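# Thread handled steel rod through brass ring barrels in block

## Task

Push the steel rod that has the dark handle through the small barrels of every brass ring part sitting in the steel block, far enough that the rod's tip sticks out past the block's far end. Then leave the rod resting in those barrels, with every ring part still in its original place.

## Robot and tools

Robot: two six-joint arms, left_arm and right_arm, each ending in a two-finger parallel gripper. The scene frame has its origin at table-top height, midway between the nominal arm bases, with +x pointing out over the table, +z up, and left_arm on the +y side. Calibrated bases: left_arm at (-0.014, +0.441, 0) m and right_arm at (-0.014, -0.649, 0) m, both nearly unrotated. Each arm reports its gripper pose, velocities and targets in its own base frame. Fixed cameras and the table use the scene frame. The reported hand position can be a few centimetres off, more at long reach.

Gripper geometry: the fingers point along the gripper's +z and close along its y. end_effector_position is the spot between the pads when they are shut. Closed fingertips reach about 19 mm past that point, and open ones about 6 mm. A block about 10 cm long sticks out toward the gripper's +x.

execute_actions(actions, cameras): actions is a list of actions. Each action is a table of up to 15 rows, one row per 1/30 s control step. A short table repeats its last row until 15 steps are done. Every row holds 18 numbers in [-1, 1], covering both arms even if only one moves. The first 9 are left_arm dx, dy, dz, rx, ry, rz, then left gripper position, force_limit, speed. The next 9 are the same for right_arm. dx..rz are offsets, not poses. They are measured along the Hand target's own axes from the Hand target as it stood when the action began, never from the previous row. 1.0 equals 0.6 m or 180 degrees. rx, ry, rz form a single rotation vector. Repeating an offset in a new action moves the arm further. An empty actions list just returns state and images. cameras selects the images: omitted, null or ["all"] gives all, [] gives none.

Gripper numbers are absolute commands, not offsets. position +1 is fully open (85 mm), about -0.8 brings the pads together, and -1 closes until something blocks them. force_limit and speed (both start at +1) set grip strength and closing rate, roughly 20, 85 and 150 mm/s at -1, 0 and +1. A 0 is a real command, so resend your previous gripper numbers to leave a gripper unchanged. To grip, send -1 and check object_status reads 2. A change in force_limit or speed only applies once position changes by at least 0.01.

move(target, speed, blend, stop_force, zero, blocking, cameras): target is one 18-number row or a list of up to 15 rows, laid out as above. Every row's pose numbers are offsets from the Hand targets at the start of the move, not from the previous row. speed is the top path speed in m/s (0.002 to 3.2, default 0.25). It can be one number or one per target; turning is capped at twice that in rad/s. blend, in metres, rounds corners in a list. stop_force, in newtons (4 to 120, one value for both arms), ends an arm's path when push against its travel reaches that level. It is unreliable when the gripper rotates and cannot be combined with blocking=false. zero (only with stop_force, default true) re-zeroes moving arms first. Paths are straight and all capped at 10 s. They do not avoid obstacles or the other arm. The result adds a move: line saying how it ended (done, off_target, moving, held, fault) and which limits acted. Done means the arm is within 3 mm and 2 degrees of its target; it says nothing about contact.

wait(seconds 0 to 10) lets the scene run. stop brakes a running move, but the fingers keep going. zoom_image(camera, region [x0, y0, x1, y1] in pixels, at most 504 by 504) enlarges part of the latest image. Camera names: cam_high, cam_low, cam_left_wrist, cam_right_wrist, all 672x504. zero_wrist_force(arm: left_arm or right_arm) tares that wrist sensor. finished_scene(scene 1 or 2) ends the scene permanently, so call it only when the rod is fully through and resting.

Results: Hand target is the last commanded pose after clipping, and the next offsets count from it. A gripper can rest short of that target; the next command, even all zeros, asks for it again. object_status: 0 moving, 1 blocked while opening, 2 blocked while closing (holding), 3 reached the request or pads met. position_measured is in counts: 3 open, 78 about 60 mm, 130 about 40 mm, 180 about 20 mm, 230 pads touching. Wrist force and torque are in the end effector axes. Joint velocities reading "within noise" means the arm is still.

The commanded orientation is clipped to within 32 degrees of the current one on each step, so turn in stages. Joint speeds are capped, so after big moves an arm may still be arriving.

Avoid: outside force near 150 N or joint torque at its limit, which causes a 10 s arm stop. Arms are stiff, so aiming even slightly past a firm contact can fault. Approach slowly, and use stop_force when poking. After pressing, command the target back past the gripper to release the push. Do not bump or squeeze the two arms together. Keep paths away from an arm's own base. Do not grip hard on a part still resting on something, swing loads fast, drop the rod, or release it while it moves. Nothing may fall or be left off the table, and the ring parts must not be dislodged. Long holds or stretched reaches heat motors: a MOTOR HOT line warns, and 85 °C brakes that arm. Time spent thinking also runs the scene.

Each tool is called after "Call:" as a command line: name --argument value for each argument, lists and objects as JSON in quotes; but a table of rows of numbers goes row by row, as --pt "numbers of a row", without its own name.

## Session

Call:
execute_actions --actions '[]'

Scene clock: 0.00 s.
left_arm: end_effector_position=(+0.4614, +0.0800, +0.2295) position_measured=3 object_status=3 end_effector_quat_wxyz=(-0.106, +0.351, +0.929, +0.052) | right_arm: end_effector_position=(+0.0666, +0.4425, +0.2157) position_measured=3 object_status=3 end_effector_quat_wxyz=(-0.033, +0.896, +0.443, +0.016)
Joint positions: left_arm=[-0.288 -1.83 2.269 -1.804 -1.453 0.423] | right_arm=[4.976 -1.164 -2.436 -1.041 1.551 -2.227]
Joint velocities: within noise
Joint torques (N m): no reading
Wrist force (N): no reading
Wrist torque (N m): no reading
Wrist force, peak (N): no reading
Hand target: left_arm +0.4614, +0.0800, +0.2295; -0.106, +0.351, +0.929, +0.052 | right_arm +0.0666, +0.4425, +0.2157; -0.033, +0.896, +0.443, +0.016
Tool commands: left_gripper/position=+1.0 left_gripper/force_limit=+1.0 left_gripper/speed=+1.0 right_gripper/position=+1.0 right_gripper/force_limit=+1.0 right_gripper/speed=+1.0

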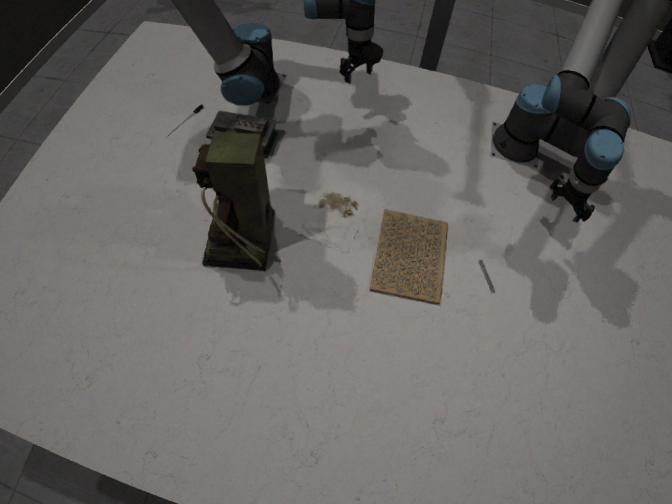

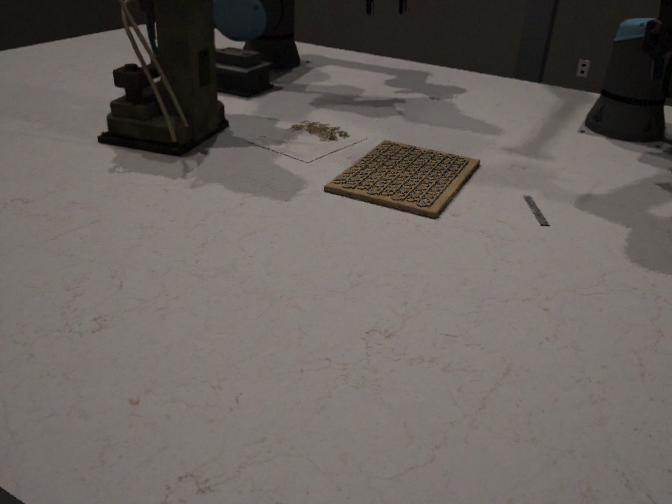

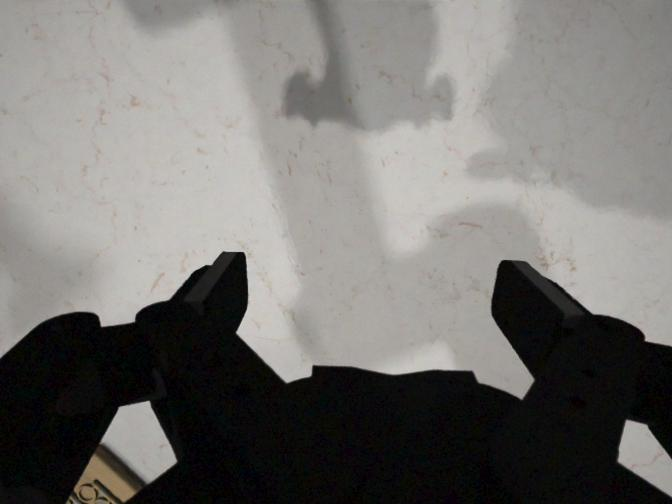

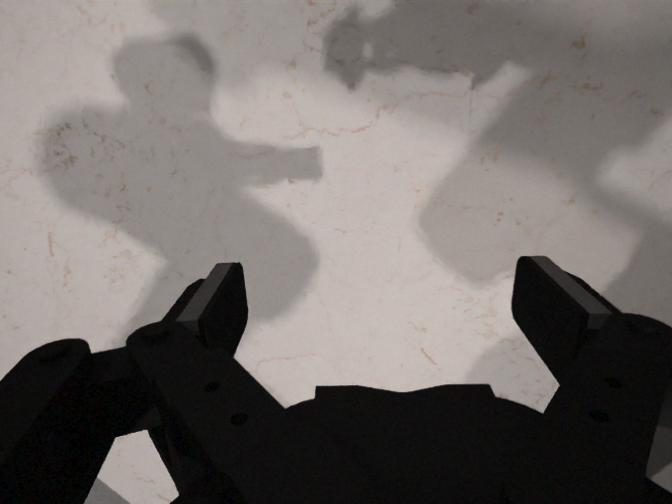

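Call:
zoom_image --camera "cam_high" --region '[150, 80, 310, 200]'

Call:
zoom_image --camera "cam_low" --region '[80, 0, 320, 180]'

Scaled by 3.150.

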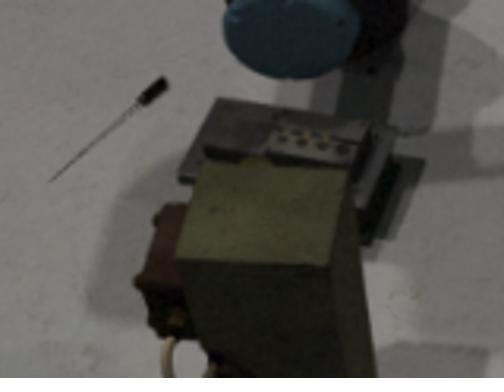

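Scaled by 2.100.

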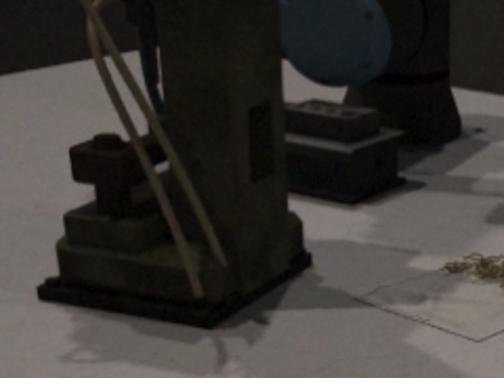

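Call:
move --target '[0,0,0,0,0,0,1,1,1,-0.079,0.634,-0.3415,0,0,0,1,1,1]' --speed 0.3 --cameras '["cam_right_wrist","cam_high"]'

Scene clock: 133.73 s.
left_arm: end_effector_position=(+0.4614, +0.0800, +0.2295) position_measured=3 object_status=3 end_effector_quat_wxyz=(-0.106, +0.351, +0.929, +0.052) | right_arm: end_effector_position=(+0.3402, +0.1597, +0.4003) position_measured=3 object_status=3 end_effector_quat_wxyz=(-0.033, +0.896, +0.443, +0.016)
Joint positions: left_arm=[-0.288 -1.83 2.269 -1.804 -1.453 0.423] | right_arm=[4.023 -0.927 -2.204 -1.524 1.617 -3.178]
Joint velocities: within noise
Joint torques (N m): left_arm=[-2.63 -18.49 -40.29 -5.21 1.06 1.3] | right_arm=[-7.59 -23.45 59.66 1.54 3.6 -1.85]
Wrist force (N): left_arm=[0.1 0.4 0.5] | right_arm=[0.6 -0.3 0.2]
Wrist torque (N m): left_arm=[0.06 -0.03 0.00] | right_arm=[0.00 -0.13 -0.01]
Wrist force, peak (N): left_arm=[0.1 0.6 1.0] | right_arm=[0.3 -2.2 1.4]
Hand target: left_arm +0.4614, +0.0800, +0.2295; -0.106, +0.351, +0.929, +0.052 | right_arm +0.3402, +0.1597, +0.4004; -0.033, +0.896, +0.443, +0.016
Off the commanded pose: left_arm 0.000 m, 0 deg | right_arm 0.000 m, 0 deg.
move: done
camera_calibration:
cam_right_wrist: T_world_to_cam=[[0.77029, -0.635549, -0.0522644, -0.126938], [-0.59032, -0.741665, 0.318522, 0.208158], [-0.241199, -0.214501, -0.946474, 0.629739], [0, 0, 0, 1]] pos_world=[0.372551, 0.208789, 0.523094]
Images, in order (width x height): cam_high 672x504, cam_right_wrist 672x504.

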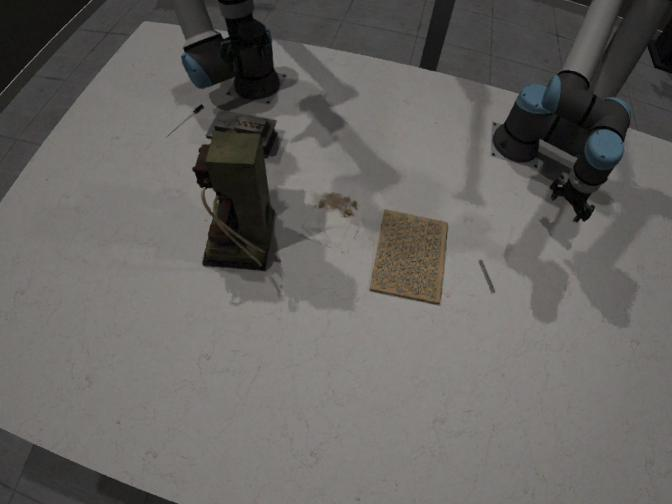

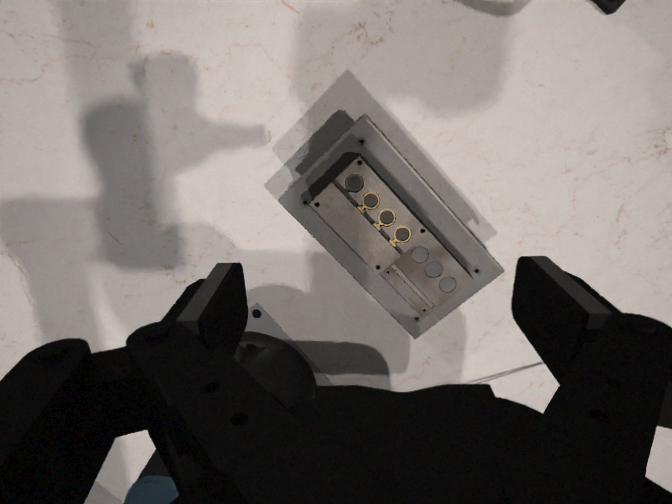

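Good view of the block. Let me zoom.

Call:
zoom_image --camera "cam_right_wrist" --region '[260, 100, 510, 340]'

Call:
zoom_image --camera "cam_right_wrist" --region '[320, 160, 460, 320]'

Call:
zoom_image --camera "cam_high" --region '[155, 85, 315, 205]'

Scaled by 2.016.

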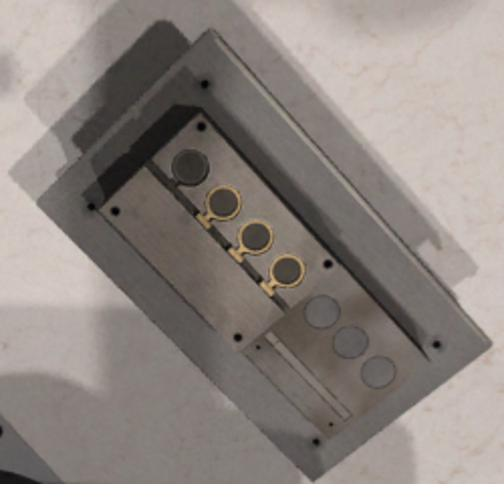

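Scaled by 3.150.

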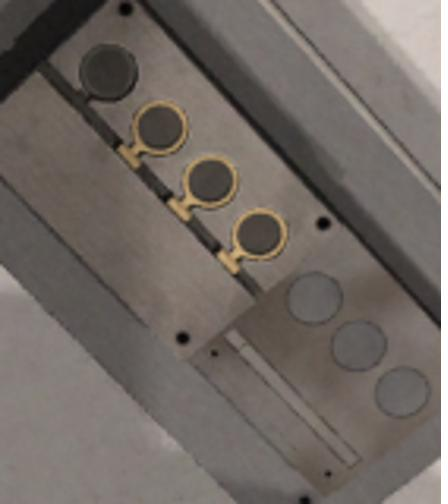

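Scaled by 3.150.

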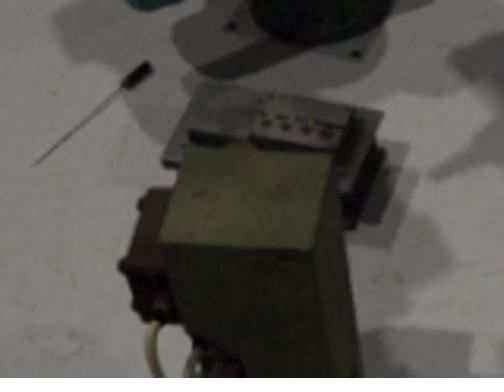

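Call:
zoom_image --camera "cam_right_wrist" --region '[400, 300, 580, 420]'

Call:
zoom_image --camera "cam_high" --region '[155, 95, 215, 145]'

Scaled by 2.800.

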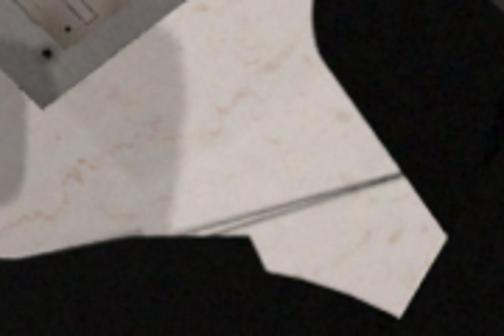

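Scaled by 8.400.

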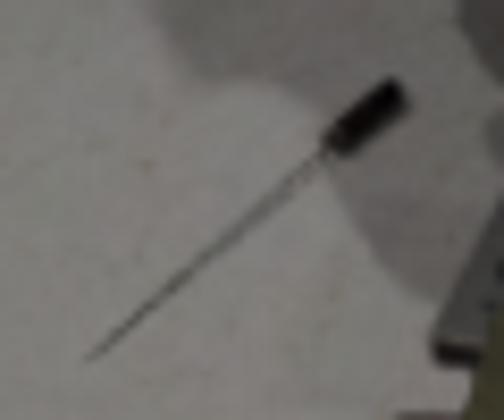

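Call:
move --target '[0,0,0,0,0,0,1,1,1,-0.061,0.085,0.26,0,0,0,1,1,1]' --speed 0.3 --cameras '["cam_right_wrist"]'

Call:
zoom_image --camera "cam_right_wrist" --region '[180, 60, 520, 310]'

Scene clock: 248.37 s.
left_arm: end_effector_position=(+0.4614, +0.0800, +0.2295) position_measured=3 object_status=3 end_effector_quat_wxyz=(-0.106, +0.351, +0.929, +0.052) | right_arm: end_effector_position=(+0.3586, +0.1113, +0.2404) position_measured=3 object_status=3 end_effector_quat_wxyz=(-0.033, +0.896, +0.443, +0.016)
Joint positions: left_arm=[-0.288 -1.83 2.269 -1.804 -1.453 0.423] | right_arm=[3.879 -0.987 -2.465 -1.211 1.625 -3.322]
Joint velocities: within noise
Joint torques (N m): left_arm=[-3.97 -16.96 -37.99 -5.55 1.21 1.81] | right_arm=[-10.51 -18.62 43.31 10.14 3.7 -2.71]
Wrist force (N): left_arm=[-0.1 0.3 0.3] | right_arm=[0.3 0.3 0.5]
Wrist torque (N m): left_arm=[0.06 0.02 -0.01] | right_arm=[0.01 -0.03 -0.04]
Wrist force, peak (N): left_arm=[-0.3 0.4 1.0] | right_arm=[-0.5 1.4 3.0]
Hand target: left_arm +0.4614, +0.0800, +0.2295; -0.106, +0.351, +0.929, +0.052 | right_arm +0.3586, +0.1113, +0.2404; -0.033, +0.896, +0.443, +0.016
Off the commanded pose: left_arm 0.000 m, 0 deg | right_arm 0.000 m, 0 deg.
move: done
camera_calibration:
cam_right_wrist: T_world_to_cam=[[0.770271, -0.635565, -0.0523372, -0.180193], [-0.590305, -0.741653, 0.318578, 0.234028], [-0.241293, -0.214496, -0.946451, 0.472482], [0, 0, 0, 1]] pos_world=[0.390951, 0.160388, 0.363194]
Images, in order (width x height): cam_right_wrist 672x504.

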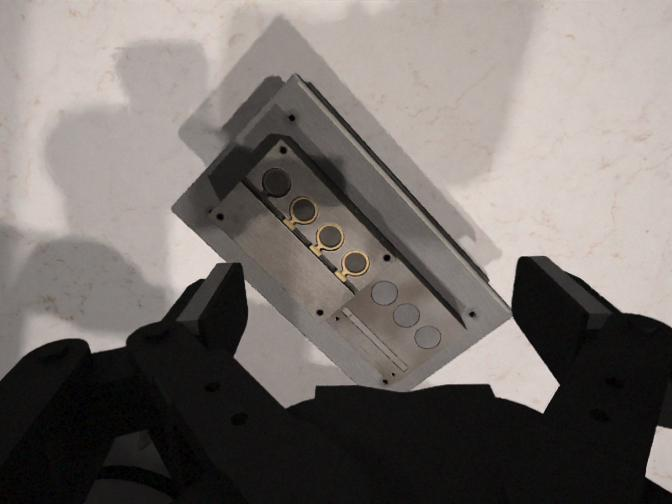

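Scaled by 1.482.

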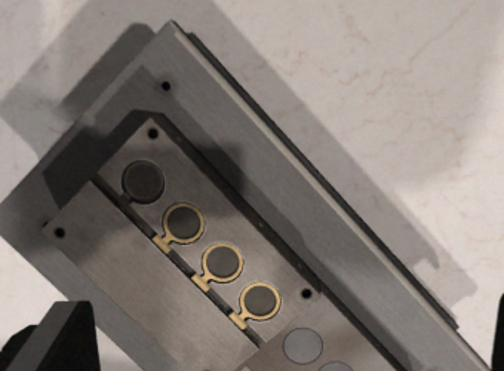

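Call:
zoom_image --camera "cam_right_wrist" --region '[235, 130, 385, 260]'

Call:
zoom_image --camera "cam_right_wrist" --region '[310, 230, 490, 390]'

Scaled by 3.360.

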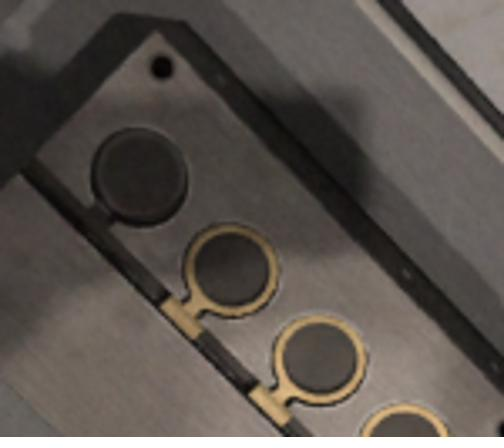

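Scaled by 2.800.

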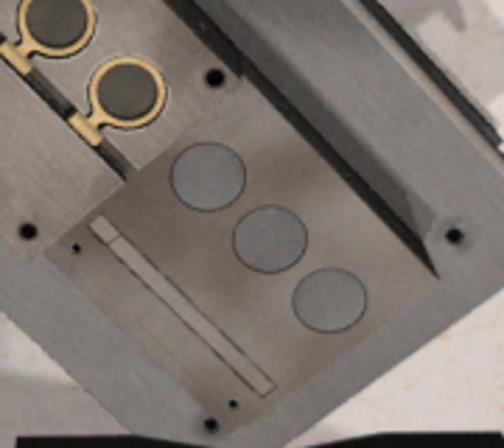

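Call:
move --target '[-0.39,-0.5875,-0.127,0,0,0,1,1,1,-0.3305,0.1505,0.0082,0.1437,-0.0484,0.782,1,1,1]' --speed 0.4 --cameras '["cam_right_wrist"]'

Scene clock: 417.03 s.
left_arm: end_effector_position=(+0.4110, -0.3467, +0.2413) position_measured=3 object_status=3 end_effector_quat_wxyz=(-0.106, +0.351, +0.929, +0.052) | right_arm: end_effector_position=(+0.3101, -0.1002, +0.2198) position_measured=3 object_status=3 end_effector_quat_wxyz=(-0.153, +0.690, -0.691, -0.153)
Joint positions: left_arm=[-1.006 -1.659 2.104 -1.783 -1.616 -0.278] | right_arm=[2.999 -1.047 -2.502 -1.229 2.003 -1.726]
Joint velocities: within noise
Joint torques (N m): left_arm=[-13.3 -22.77 -55.27 -6.33 -2.26 -2.72] | right_arm=[-9.1 19.57 41.57 9.41 2.77 2.29]
Wrist force (N): left_arm=[0.0 0.9 1.1] | right_arm=[-0.7 -0.2 0.0]
Wrist torque (N m): left_arm=[0.17 0.00 -0.07] | right_arm=[0.01 0.13 0.03]
Wrist force, peak (N): left_arm=[0.7 1.1 1.0] | right_arm=[-0.8 -1.0 -0.1]
Hand target: left_arm +0.4110, -0.3468, +0.2413; -0.106, +0.351, +0.929, +0.052 | right_arm +0.3101, -0.1002, +0.2198; -0.153, +0.690, -0.691, -0.153
Off the commanded pose: left_arm 0.000 m, 0 deg | right_arm 0.000 m, 0 deg.
move: done
camera_calibration:
cam_right_wrist: T_world_to_cam=[[-0.99914, 0.0397731, 0.0116821, 0.323987], [0.0357024, 0.68245, 0.73006, -0.0868755], [0.0210643, 0.729849, -0.683283, 0.351239], [0, 0, 0, 1]] pos_world=[0.319411, -0.209949, 0.299635]
Images, in order (width x height): cam_right_wrist 672x504.

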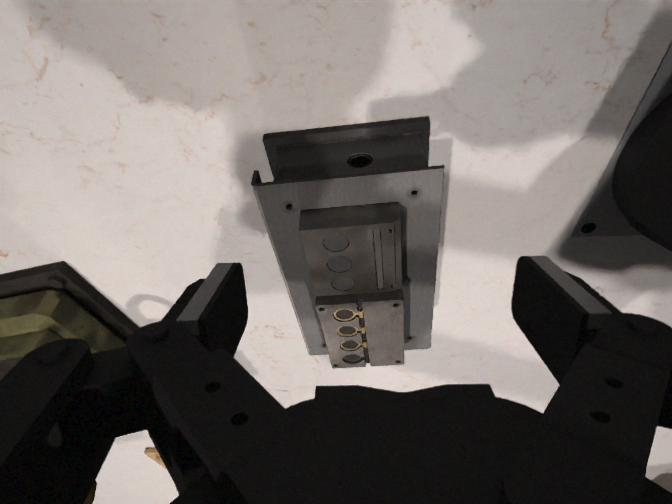

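Call:
zoom_image --camera "cam_right_wrist" --region '[240, 110, 460, 380]'

Call:
zoom_image --camera "cam_right_wrist" --region '[300, 270, 420, 375]'

Scaled by 1.867.

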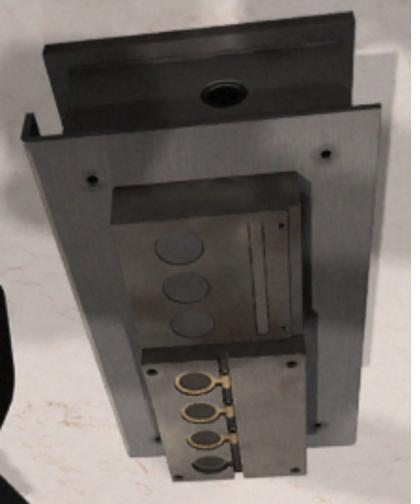

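Scaled by 4.200.

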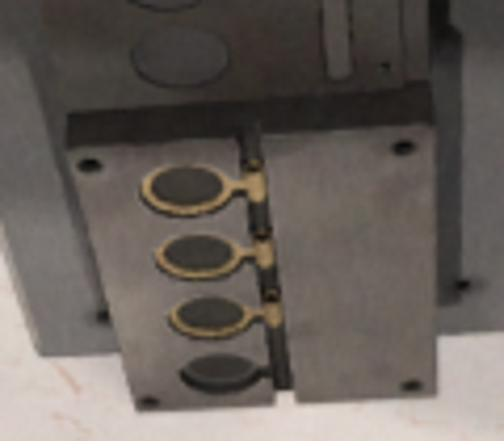

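Call:
move --target '[-0.5138,-0.7255,-0.0262,0.0547,-0.1957,0.4171,1,1,1,0.157,-0.0515,-0.092,-0.0884,0.1194,-0.3986,1,1,1]' --speed 0.4

Scene clock: 571.43 s.
left_arm: end_effector_position=(+0.3501, -0.8728, +0.1753) position_measured=3 object_status=3 end_effector_quat_wxyz=(+0.123, +0.824, +0.517, -0.197) | right_arm: end_effector_position=(+0.3409, -0.2089, +0.2300) position_measured=3 object_status=3 end_effector_quat_wxyz=(+0.000, +0.989, -0.149, +0.000)
Joint positions: left_arm=[-1.283 -1.111 1.754 -2.572 -1.88 0.683] | right_arm=[3.042 -1.071 -2.436 -1.205 1.572 -2.943]
Joint velocities: within noise
Joint torques (N m): left_arm=[3.16 -64.27 -51.73 -7.37 -2.67 3.98] | right_arm=[-6.66 20.87 43.3 9.75 -2.11 -2.38]
Wrist force (N): left_arm=[1.0 0.7 0.3] | right_arm=[-0.3 0.5 0.5]
Wrist torque (N m): left_arm=[0.03 -0.25 0.02] | right_arm=[0.06 0.04 -0.07]
Wrist force, peak (N): left_arm=[1.5 2.3 0.9] | right_arm=[-0.3 1.1 0.3]
Hand target: left_arm +0.3502, -0.8728, +0.1752; +0.123, +0.824, +0.517, -0.197 | right_arm +0.3409, -0.2089, +0.2300; +0.000, +0.989, -0.149, +0.000
Off the commanded pose: left_arm 0.000 m, 0 deg | right_arm 0.000 m, 0 deg.
move: done
camera_calibration:
cam_left_wrist: T_world_to_cam=[[0.903917, -0.426879, -0.0266226, -0.673177], [-0.263174, -0.604179, 0.752135, -0.554813], [-0.337156, -0.672861, -0.658471, -0.226432], [0, 0, 0, 1]] pos_world=[0.38614, -0.774929, 0.250274]
cam_right_wrist: T_world_to_cam=[[-0.332175, -0.943196, -0.00646681, -0.0696222], [-0.87605, 0.305972, 0.372717, 0.293158], [-0.349566, 0.129472, -0.927923, 0.49412], [0, 0, 0, 1]] pos_world=[0.406421, -0.21934, 0.34879]

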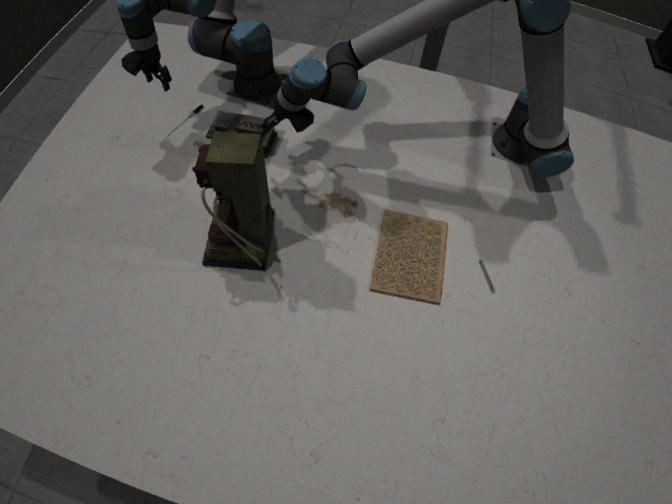

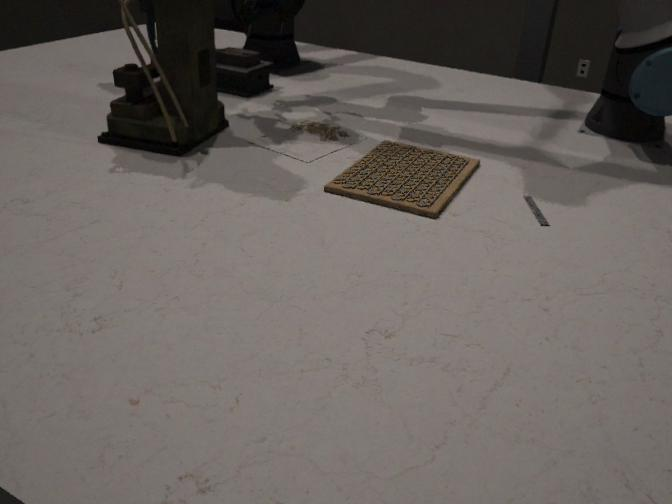

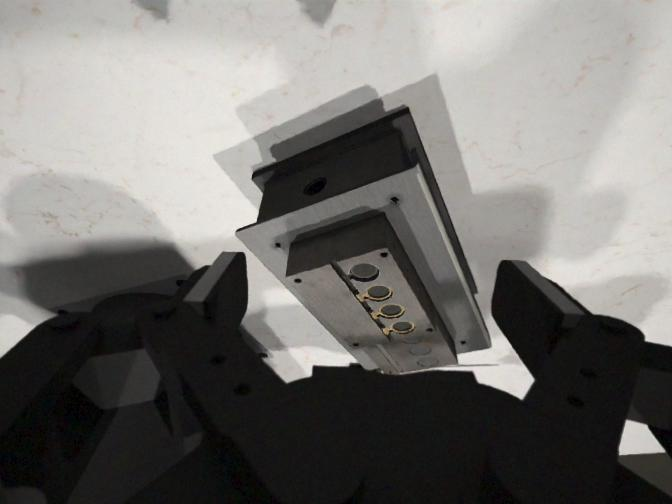

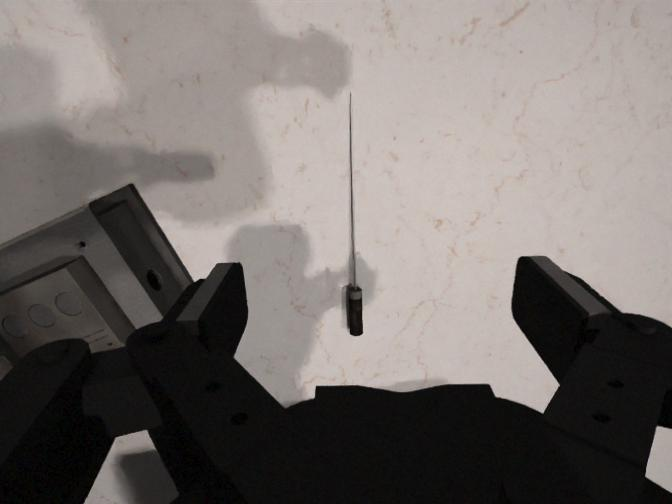

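Call:
zoom_image --camera "cam_left_wrist" --region '[270, 200, 470, 380]'

Call:
zoom_image --camera "cam_left_wrist" --region '[280, 230, 400, 330]'

Call:
zoom_image --camera "cam_right_wrist" --region '[300, 220, 420, 350]'

Call:
zoom_image --camera "cam_right_wrist" --region '[310, 80, 400, 180]'

Scaled by 2.520.

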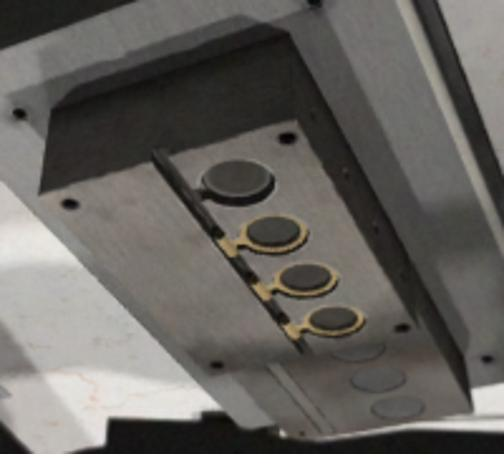

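Scaled by 4.200.

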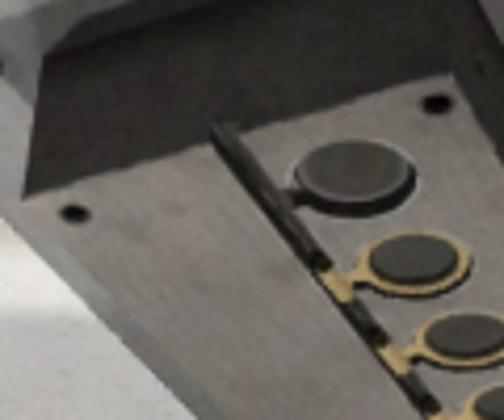

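Scaled by 3.877.

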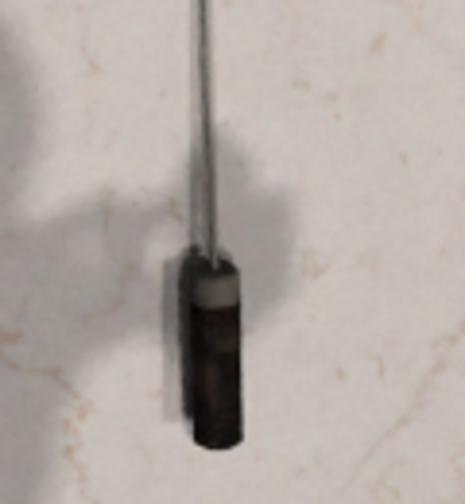

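Scaled by 5.040.

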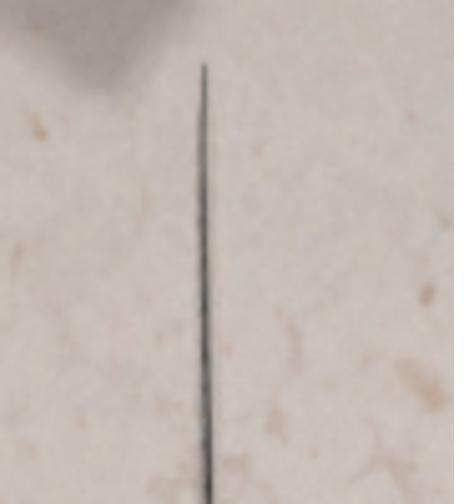

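Call:
zoom_image --camera "cam_left_wrist" --region '[320, 250, 400, 310]'

Call:
zoom_image --camera "cam_left_wrist" --region '[360, 290, 440, 350]'

Scaled by 6.300.

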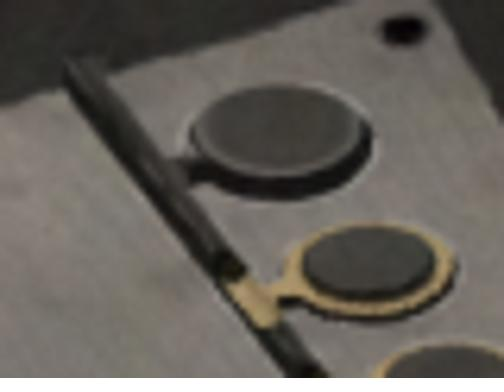

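Scaled by 6.300.

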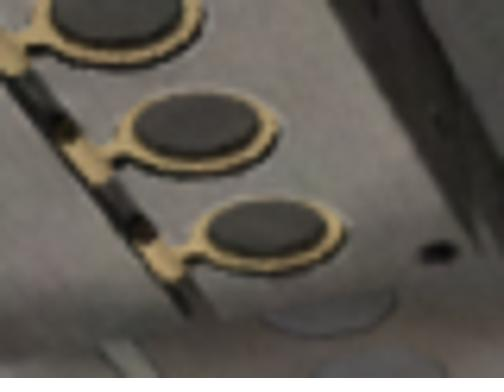

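Call:
move --target '[0,0,0,0,0,0,1,1,1,-0.2171,-0.0053,0.1833,0,-0.0667,0.0025,-0.22,1,0]' --speed 0.25 --cameras '["cam_right_wrist"]'

Scene clock: 734.03 s.
left_arm: end_effector_position=(+0.3502, -0.8728, +0.1752) position_measured=3 object_status=3 end_effector_quat_wxyz=(+0.123, +0.824, +0.517, -0.197) | right_arm: end_effector_position=(+0.2174, -0.1675, +0.1201) position_measured=157 object_status=3 end_effector_quat_wxyz=(-0.016, +0.983, -0.152, -0.103)
Joint positions: left_arm=[-1.283 -1.11 1.754 -2.572 -1.88 0.683] | right_arm=[3.101 -0.98 -2.649 -1.286 1.626 -2.881]
Joint velocities: within noise
Joint torques (N m): left_arm=[7.33 -67.47 -44.98 -4.79 -2.51 3.73] | right_arm=[10.12 12.15 39.41 0.4 3.78 2.08]
Wrist force (N): left_arm=[0.9 0.7 0.0] | right_arm=[-0.2 -0.6 0.2]
Wrist torque (N m): left_arm=[0.03 -0.24 0.02] | right_arm=[-0.03 0.02 -0.06]
Wrist force, peak (N): left_arm=[1.6 0.5 0.2] | right_arm=[-1.2 0.1 2.6]
Hand target: left_arm +0.3502, -0.8728, +0.1752; +0.123, +0.824, +0.517, -0.197 | right_arm +0.2173, -0.1675, +0.1200; -0.016, +0.983, -0.152, -0.103
Off the commanded pose: left_arm 0.000 m, 0 deg | right_arm 0.000 m, 0 deg.
move: done
camera_calibration:
cam_right_wrist: T_world_to_cam=[[-0.339638, -0.940552, 0.00272591, -0.0712917], [-0.780467, 0.283446, 0.557252, 0.166641], [-0.524897, 0.187137, -0.830339, 0.379697], [0, 0, 0, 1]] pos_world=[0.305146, -0.185343, 0.222611]
Images, in order (width x height): cam_right_wrist 672x504.

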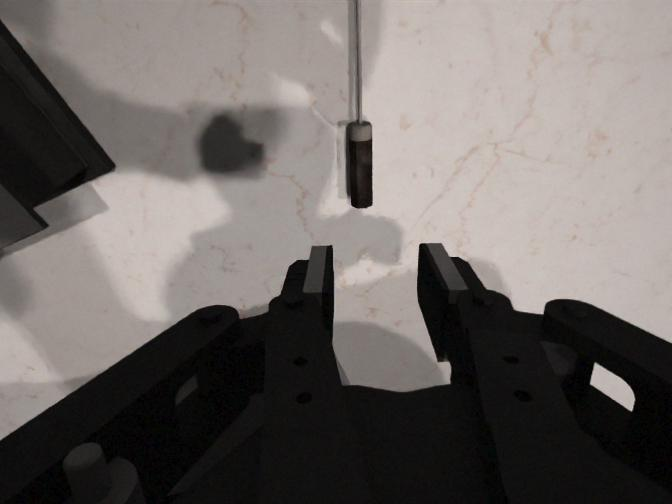

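Call:
move --target '[0,0,0,0,0,0,1,1,1,0.03,0.0007,0.1301,0,0,0,-0.22,1,0]' --speed 0.12 --cameras '["cam_right_wrist"]'

Call:
zoom_image --camera "cam_right_wrist" --region '[260, 140, 490, 320]'

Scene clock: 760.13 s.
left_arm: end_effector_position=(+0.3502, -0.8728, +0.1752) position_measured=3 object_status=3 end_effector_quat_wxyz=(+0.123, +0.824, +0.517, -0.197) | right_arm: end_effector_position=(+0.2184, -0.1683, +0.0399) position_measured=157 object_status=3 end_effector_quat_wxyz=(-0.016, +0.983, -0.152, -0.103)
Joint positions: left_arm=[-1.283 -1.11 1.754 -2.572 -1.88 0.683] | right_arm=[3.099 -1.167 -2.756 -0.993 1.625 -2.884]
Joint velocities: within noise
Joint torques (N m): left_arm=[8.94 -67.31 -39.99 -4.82 -2.66 3.6] | right_arm=[-6.87 -17.85 31.25 8.06 3.69 -2.43]
Wrist force (N): left_arm=[0.7 0.5 0.3] | right_arm=[-0.5 -0.8 0.4]
Wrist torque (N m): left_arm=[-0.01 -0.19 0.02] | right_arm=[-0.03 0.10 -0.08]
Wrist force, peak (N): left_arm=[1.0 0.7 0.5] | right_arm=[-0.2 -0.7 1.4]
Hand target: left_arm +0.3502, -0.8728, +0.1752; +0.123, +0.824, +0.517, -0.197 | right_arm +0.2185, -0.1683, +0.0399; -0.016, +0.983, -0.152, -0.103
Off the commanded pose: left_arm 0.000 m, 0 deg | right_arm 0.000 m, 0 deg.
move: done
camera_calibration:
cam_right_wrist: T_world_to_cam=[[-0.339628, -0.940556, 0.00280084, -0.0715006], [-0.780345, 0.283437, 0.557428, 0.212221], [-0.525086, 0.187132, -0.83022, 0.313901], [0, 0, 0, 1]] pos_world=[0.306147, -0.186143, 0.14251]
Images, in order (width x height): cam_right_wrist 672x504.

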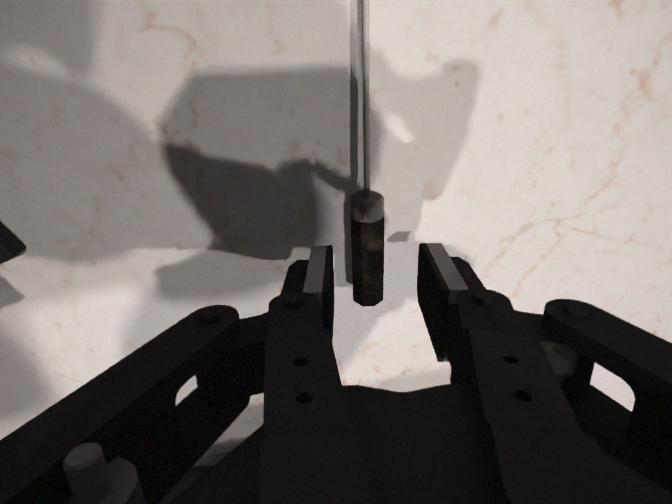

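Scaled by 2.191.

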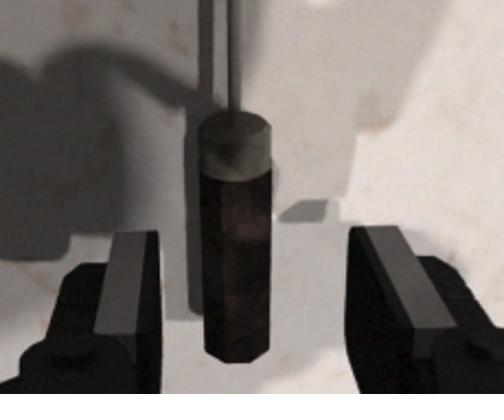

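Call:
move --target '[0,0,0,0,0,0,1,1,1,0.0098,-0.002,0.0457,0,0,0,-0.22,1,0]' --speed 0.012 --stop_force 5 --cameras '["cam_right_wrist"]'

Scene clock: 774.93 s.
left_arm: end_effector_position=(+0.3502, -0.8728, +0.1752) position_measured=3 object_status=3 end_effector_quat_wxyz=(+0.123, +0.824, +0.517, -0.197) | right_arm: end_effector_position=(+0.2187, -0.1674, +0.0196) position_measured=157 object_status=3 end_effector_quat_wxyz=(-0.016, +0.983, -0.152, -0.104)
Joint positions: left_arm=[-1.283 -1.11 1.754 -2.572 -1.88 0.683] | right_arm=[3.102 -1.233 -2.78 -0.902 1.626 -2.881]
Joint velocities: within noise
Joint torques (N m): left_arm=[8.3 -66.07 -32.76 -4.85 -2.71 3.63] | right_arm=[-5.28 19.64 37.48 0.3 -1.24 -1.58]
Wrist force (N): left_arm=[1.0 0.7 0.3] | right_arm=[-0.6 0.9 -5.5]
Wrist torque (N m): left_arm=[0.03 -0.25 0.02] | right_arm=[-0.07 0.15 -0.11]
Wrist force, peak (N): left_arm=[1.3 0.5 0.2] | right_arm=[-33.8 6.6 -56.2]
Hand target: left_arm +0.3502, -0.8728, +0.1752; +0.123, +0.824, +0.517, -0.197 | right_arm +0.2187, -0.1675, +0.0196; -0.016, +0.983, -0.152, -0.104 (not the last commanded pose)
Off the commanded pose: left_arm 0.000 m, 0 deg | right_arm 0.008 m, 0 deg.
move: contact (right_arm)
camera_calibration:
cam_right_wrist: T_world_to_cam=[[-0.339628, -0.940556, 0.00280084, -0.0704951], [-0.780345, 0.283437, 0.557428, 0.223571], [-0.525086, 0.187132, -0.83022, 0.296954], [0, 0, 0, 1]] pos_world=[0.306447, -0.185243, 0.12211]
Images, in order (width x height): cam_right_wrist 672x504.

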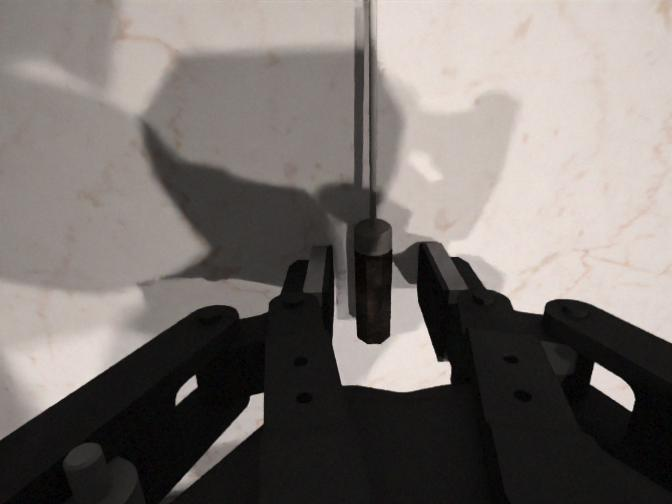

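Call:
move --pt "0 0 0 0 0 0 1 1 1 -0.0009 0 -0.0041 0 0 0 -0.22 1 0" --pt "0 0 0 0 0 0 1 1 1 -0.0009 0 -0.0041 0 0 0 -1 -1 -1" --speed 0.02 --cameras '["cam_right_wrist"]'

Call:
zoom_image --camera "cam_right_wrist" --region '[270, 180, 470, 340]'

Scene clock: 806.67 s.
left_arm: end_effector_position=(+0.3502, -0.8728, +0.1752) position_measured=3 object_status=3 end_effector_quat_wxyz=(+0.123, +0.824, +0.517, -0.197) | right_arm: end_effector_position=(+0.2187, -0.1675, +0.0221) position_measured=201 object_status=0 end_effector_quat_wxyz=(-0.016, +0.983, -0.152, -0.104)
Joint positions: left_arm=[-1.283 -1.11 1.754 -2.572 -1.88 0.683] | right_arm=[3.102 -1.224 -2.777 -0.914 1.626 -2.881]
Joint velocities: within noise
Joint torques (N m): left_arm=[8.16 -66.89 -27.67 -4.83 -2.68 3.52] | right_arm=[9.17 19.88 40.08 1.49 -0.45 1.36]
Wrist force (N): left_arm=[1.0 0.4 -0.3] | right_arm=[-1.1 -1.1 -0.8]
Wrist torque (N m): left_arm=[-0.02 -0.26 0.02] | right_arm=[-0.07 0.11 -0.11]
Wrist force, peak (N): left_arm=[0.6 0.9 0.5] | right_arm=[-0.6 0.7 -5.6]
Hand target: left_arm +0.3502, -0.8728, +0.1752; +0.123, +0.824, +0.517, -0.197 | right_arm +0.2187, -0.1674, +0.0221; -0.016, +0.983, -0.152, -0.104
Off the commanded pose: left_arm 0.000 m, 0 deg | right_arm 0.000 m, 0 deg.
move: done
camera_calibration:
cam_right_wrist: T_world_to_cam=[[-0.339628, -0.940556, 0.00280084, -0.0705961], [-0.780345, 0.283437, 0.557428, 0.222206], [-0.525086, 0.187132, -0.83022, 0.299048], [0, 0, 0, 1]] pos_world=[0.306447, -0.185343, 0.12461]
Images, in order (width x height): cam_right_wrist 672x504.

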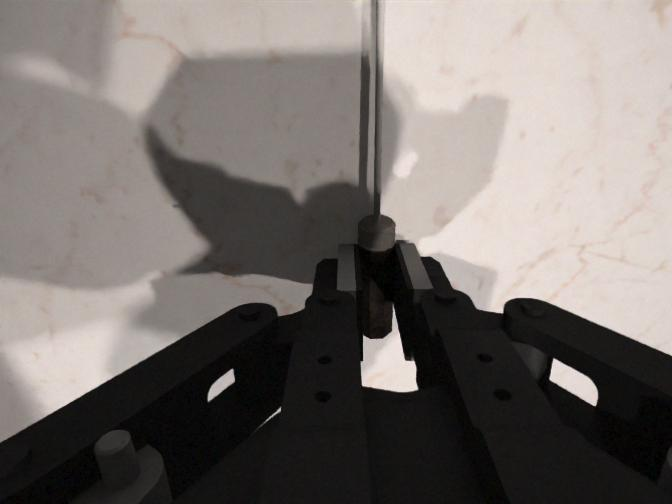

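Scaled by 2.520.

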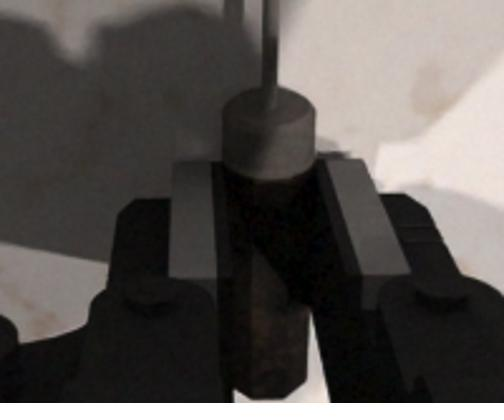

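Call:
execute_actions --actions '[]' --cameras '[]'

Scene clock: 811.87 s.
left_arm: end_effector_position=(+0.3502, -0.8728, +0.1752) position_measured=3 object_status=3 end_effector_quat_wxyz=(+0.123, +0.824, +0.517, -0.197) | right_arm: end_effector_position=(+0.2187, -0.1674, +0.0221) position_measured=201 object_status=2 end_effector_quat_wxyz=(-0.016, +0.983, -0.152, -0.104)
Joint positions: left_arm=[-1.283 -1.11 1.754 -2.572 -1.88 0.683] | right_arm=[3.102 -1.224 -2.777 -0.914 1.626 -2.881]
Joint velocities: within noise
Joint torques (N m): left_arm=[7.66 -67.72 -28.29 -4.82 -2.89 3.27] | right_arm=[8.24 18.15 34.4 4.2 0.69 1.81]
Wrist force (N): left_arm=[0.3 0.1 0.3] | right_arm=[-0.7 -0.9 -0.6]
Wrist torque (N m): left_arm=[-0.07 -0.14 0.02] | right_arm=[-0.03 0.07 -0.11]
Wrist force, peak (N): left_arm=[0.5 1.1 0.4] | right_arm=[-1.2 -1.2 -0.8]
Hand target: left_arm +0.3502, -0.8728, +0.1752; +0.123, +0.824, +0.517, -0.197 | right_arm +0.2187, -0.1674, +0.0221; -0.016, +0.983, -0.152, -0.104
Tool commands: left_gripper/position=+1.0 left_gripper/force_limit=+1.0 left_gripper/speed=+1.0 right_gripper/position=-1.0 right_gripper/force_limit=-1.0 right_gripper/speed=-1.0
Off the commanded pose: left_arm 0.000 m, 0 deg | right_arm 0.000 m, 0 deg.
No camera images: "cameras" was empty.

Call:
move --pt "0.2319 -0.0723 -0.2476 0 0 0 1 1 1 -0.0195 -0.008 -0.214 0 0 0 -1 -1 -1" --pt "0.4058 -0.1265 -0.4333 0 0 0 1 1 1 0.0323 -0.1897 -0.4122 0.0792 0 0.3725 -1 -1 -1" --pt "0.5797 -0.1807 -0.619 0 0 0 1 1 1 -0.1965 -0.9896 -0.3635 0.0792 0 0.3725 -1 -1 -1" --speed '[0.15,0.3,0.3]' --blend '[0.03,0.03,0]'

Scene clock: 909.47 s.
left_arm: end_effector_position=(+0.4610, -0.3954, +0.3497) position_measured=3 object_status=3 end_effector_quat_wxyz=(+0.123, +0.824, +0.517, -0.197) | right_arm: end_effector_position=(+0.3312, +0.4196, +0.2600) position_measured=201 object_status=2 end_effector_quat_wxyz=(-0.071, +0.727, -0.679, -0.077)
Joint positions: left_arm=[-0.797 -1.719 2.084 -2.105 -2.009 1.187] | right_arm=[4.325 -1.292 -2.311 -0.921 1.663 -0.447]
Joint velocities: within noise
Joint torques (N m): left_arm=[9.49 -43.83 -56.7 -3.23 -3.3 3.52] | right_arm=[11.99 -1.33 54.4 9.49 -1.92 2.37]
Wrist force (N): left_arm=[0.3 0.8 0.2] | right_arm=[-0.5 -1.1 -0.2]
Wrist torque (N m): left_arm=[0.08 -0.13 -0.04] | right_arm=[-0.05 0.18 -0.08]
Wrist force, peak (N): left_arm=[0.1 0.5 1.8] | right_arm=[-3.0 -0.9 0.7]
Hand target: left_arm +0.4610, -0.3953, +0.3497; +0.123, +0.824, +0.517, -0.197 | right_arm +0.3312, +0.4197, +0.2600; -0.071, +0.727, -0.679, -0.077
Off the commanded pose: left_arm 0.000 m, 0 deg | right_arm 0.000 m, 0 deg.
move: done
camera_calibration:
cam_left_wrist: T_world_to_cam=[[0.903917, -0.426879, -0.0266226, -0.564986], [-0.263174, -0.604179, 0.752135, -0.368365], [-0.337156, -0.672861, -0.658471, 0.247019], [0, 0, 0, 1]] pos_world=[0.49704, -0.297529, 0.424674]
cam_right_wrist: T_world_to_cam=[[-0.999607, -0.0278479, 0.00318322, 0.354628], [-0.0213501, 0.830065, 0.557258, -0.469812], [-0.0181607, 0.556971, -0.830333, 0.122641], [0, 0, 0, 1]] pos_world=[0.346686, 0.331543, 0.36251]

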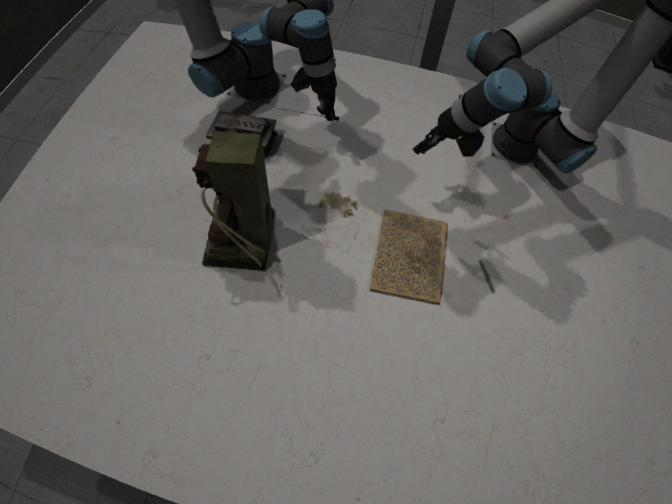

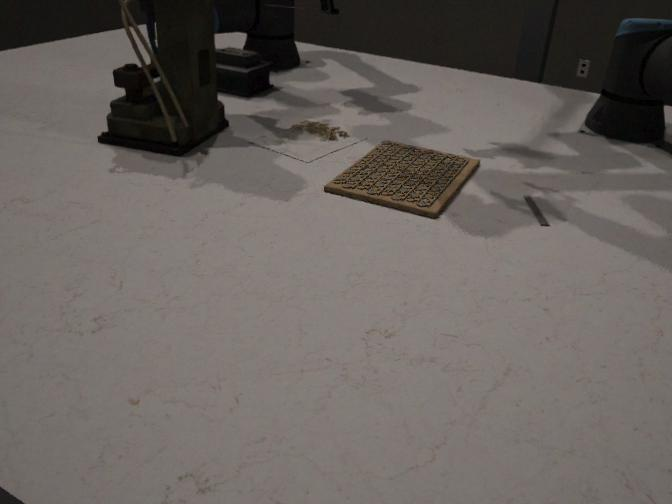

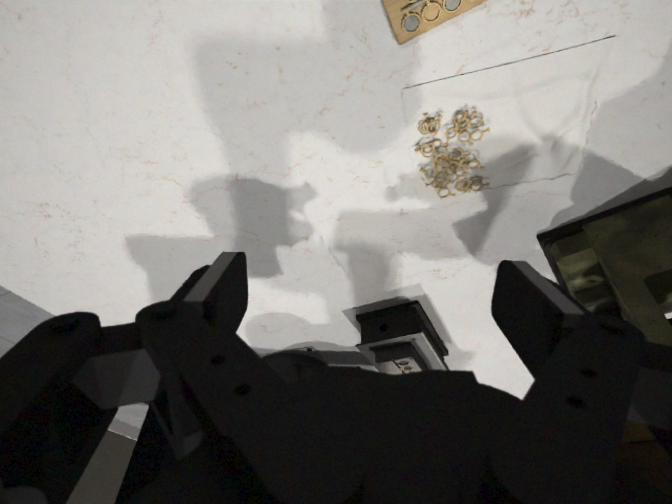

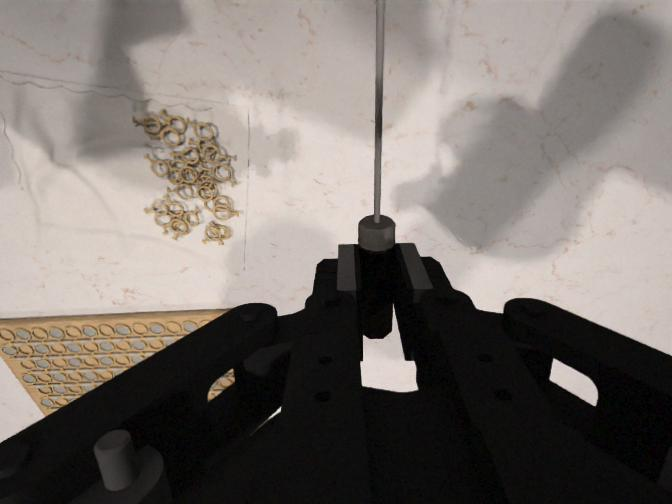

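Call:
move --target '[0,0,0,0,0,0,1,1,1,0.082,-0.0005,0.3858,0,0,0,-1,-1,-1]' --speed 0.15 --cameras '["cam_right_wrist"]'

Call:
move --target '[0,0,0,0,0,0,1,1,1,0.0014,0,0.0065,0,0,0,-1,-1,-1]' --speed 0.003 --stop_force 4 --cameras '[]'

Scene clock: 932.57 s.
left_arm: end_effector_position=(+0.4610, -0.3953, +0.3497) position_measured=3 object_status=3 end_effector_quat_wxyz=(+0.123, +0.824, +0.517, -0.197) | right_arm: end_effector_position=(+0.3314, +0.4198, +0.0234) position_measured=201 object_status=2 end_effector_quat_wxyz=(-0.071, +0.727, -0.679, -0.077)
Joint positions: left_arm=[-0.797 -1.719 2.084 -2.105 -2.009 1.187] | right_arm=[4.325 -1.707 -2.533 -0.283 1.663 -0.447]
Joint velocities: within noise
Joint torques (N m): left_arm=[6.14 -42.39 -46.6 -6.28 -2.39 3.46] | right_arm=[-8.03 15.78 19.92 9.62 3.72 -2.28]
Wrist force (N): left_arm=[0.1 0.5 0.2] | right_arm=[-0.4 -0.9 0.5]
Wrist torque (N m): left_arm=[0.04 -0.10 -0.04] | right_arm=[-0.03 0.17 -0.12]
Wrist force, peak (N): left_arm=[0.2 1.1 0.8] | right_arm=[-1.2 -1.1 -2.2]
Hand target: left_arm +0.4610, -0.3953, +0.3497; +0.123, +0.824, +0.517, -0.197 | right_arm +0.3314, +0.4198, +0.0233; -0.071, +0.727, -0.679, -0.077
Off the commanded pose: left_arm 0.000 m, 0 deg | right_arm 0.000 m, 0 deg.
move: done
camera_calibration:
cam_right_wrist: T_world_to_cam=[[-0.999607, -0.0278723, 0.00304622, 0.355609], [-0.0214467, 0.830064, 0.557256, -0.338009], [-0.0180606, 0.556971, -0.830335, -0.0739025], [0, 0, 0, 1]] pos_world=[0.346886, 0.331643, 0.12591]
Images, in order (width x height): cam_right_wrist 672x504.

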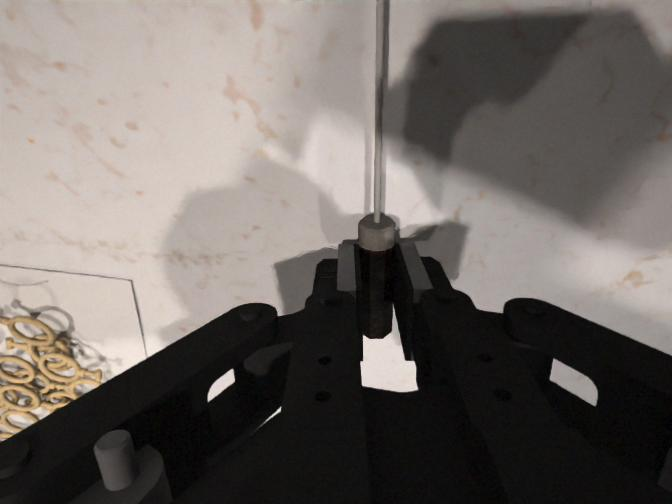

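Scene clock: 934.27 s.
left_arm: end_effector_position=(+0.4610, -0.3953, +0.3497) position_measured=3 object_status=3 end_effector_quat_wxyz=(+0.123, +0.824, +0.517, -0.197) | right_arm: end_effector_position=(+0.3314, +0.4198, +0.0216) position_measured=201 object_status=2 end_effector_quat_wxyz=(-0.071, +0.727, -0.679, -0.077)
Joint positions: left_arm=[-0.797 -1.719 2.084 -2.105 -2.009 1.187] | right_arm=[4.325 -1.712 -2.534 -0.278 1.663 -0.447]
Joint velocities: within noise
Joint torques (N m): left_arm=[4.8 -41.99 -43.6 -6.31 -2.19 3.51] | right_arm=[-7.2 50.64 28.74 1.69 2.99 -2.18]
Wrist force (N): left_arm=[0.2 1.0 0.2] | right_arm=[-1.0 -0.8 -4.3]
Wrist torque (N m): left_arm=[0.13 -0.12 -0.05] | right_arm=[-0.04 0.22 -0.11]
Wrist force, peak (N): left_arm=[0.5 0.8 1.1] | right_arm=[-1.2 0.1 -6.0]
Hand target: left_arm +0.4610, -0.3953, +0.3497; +0.123, +0.824, +0.517, -0.197 | right_arm +0.3314, +0.4198, +0.0216; -0.071, +0.727, -0.679, -0.077 (not the last commanded pose)
Off the commanded pose: left_arm 0.000 m, 0 deg | right_arm 0.002 m, 0 deg.
move: contact (right_arm)
No camera images: "cameras" was empty.


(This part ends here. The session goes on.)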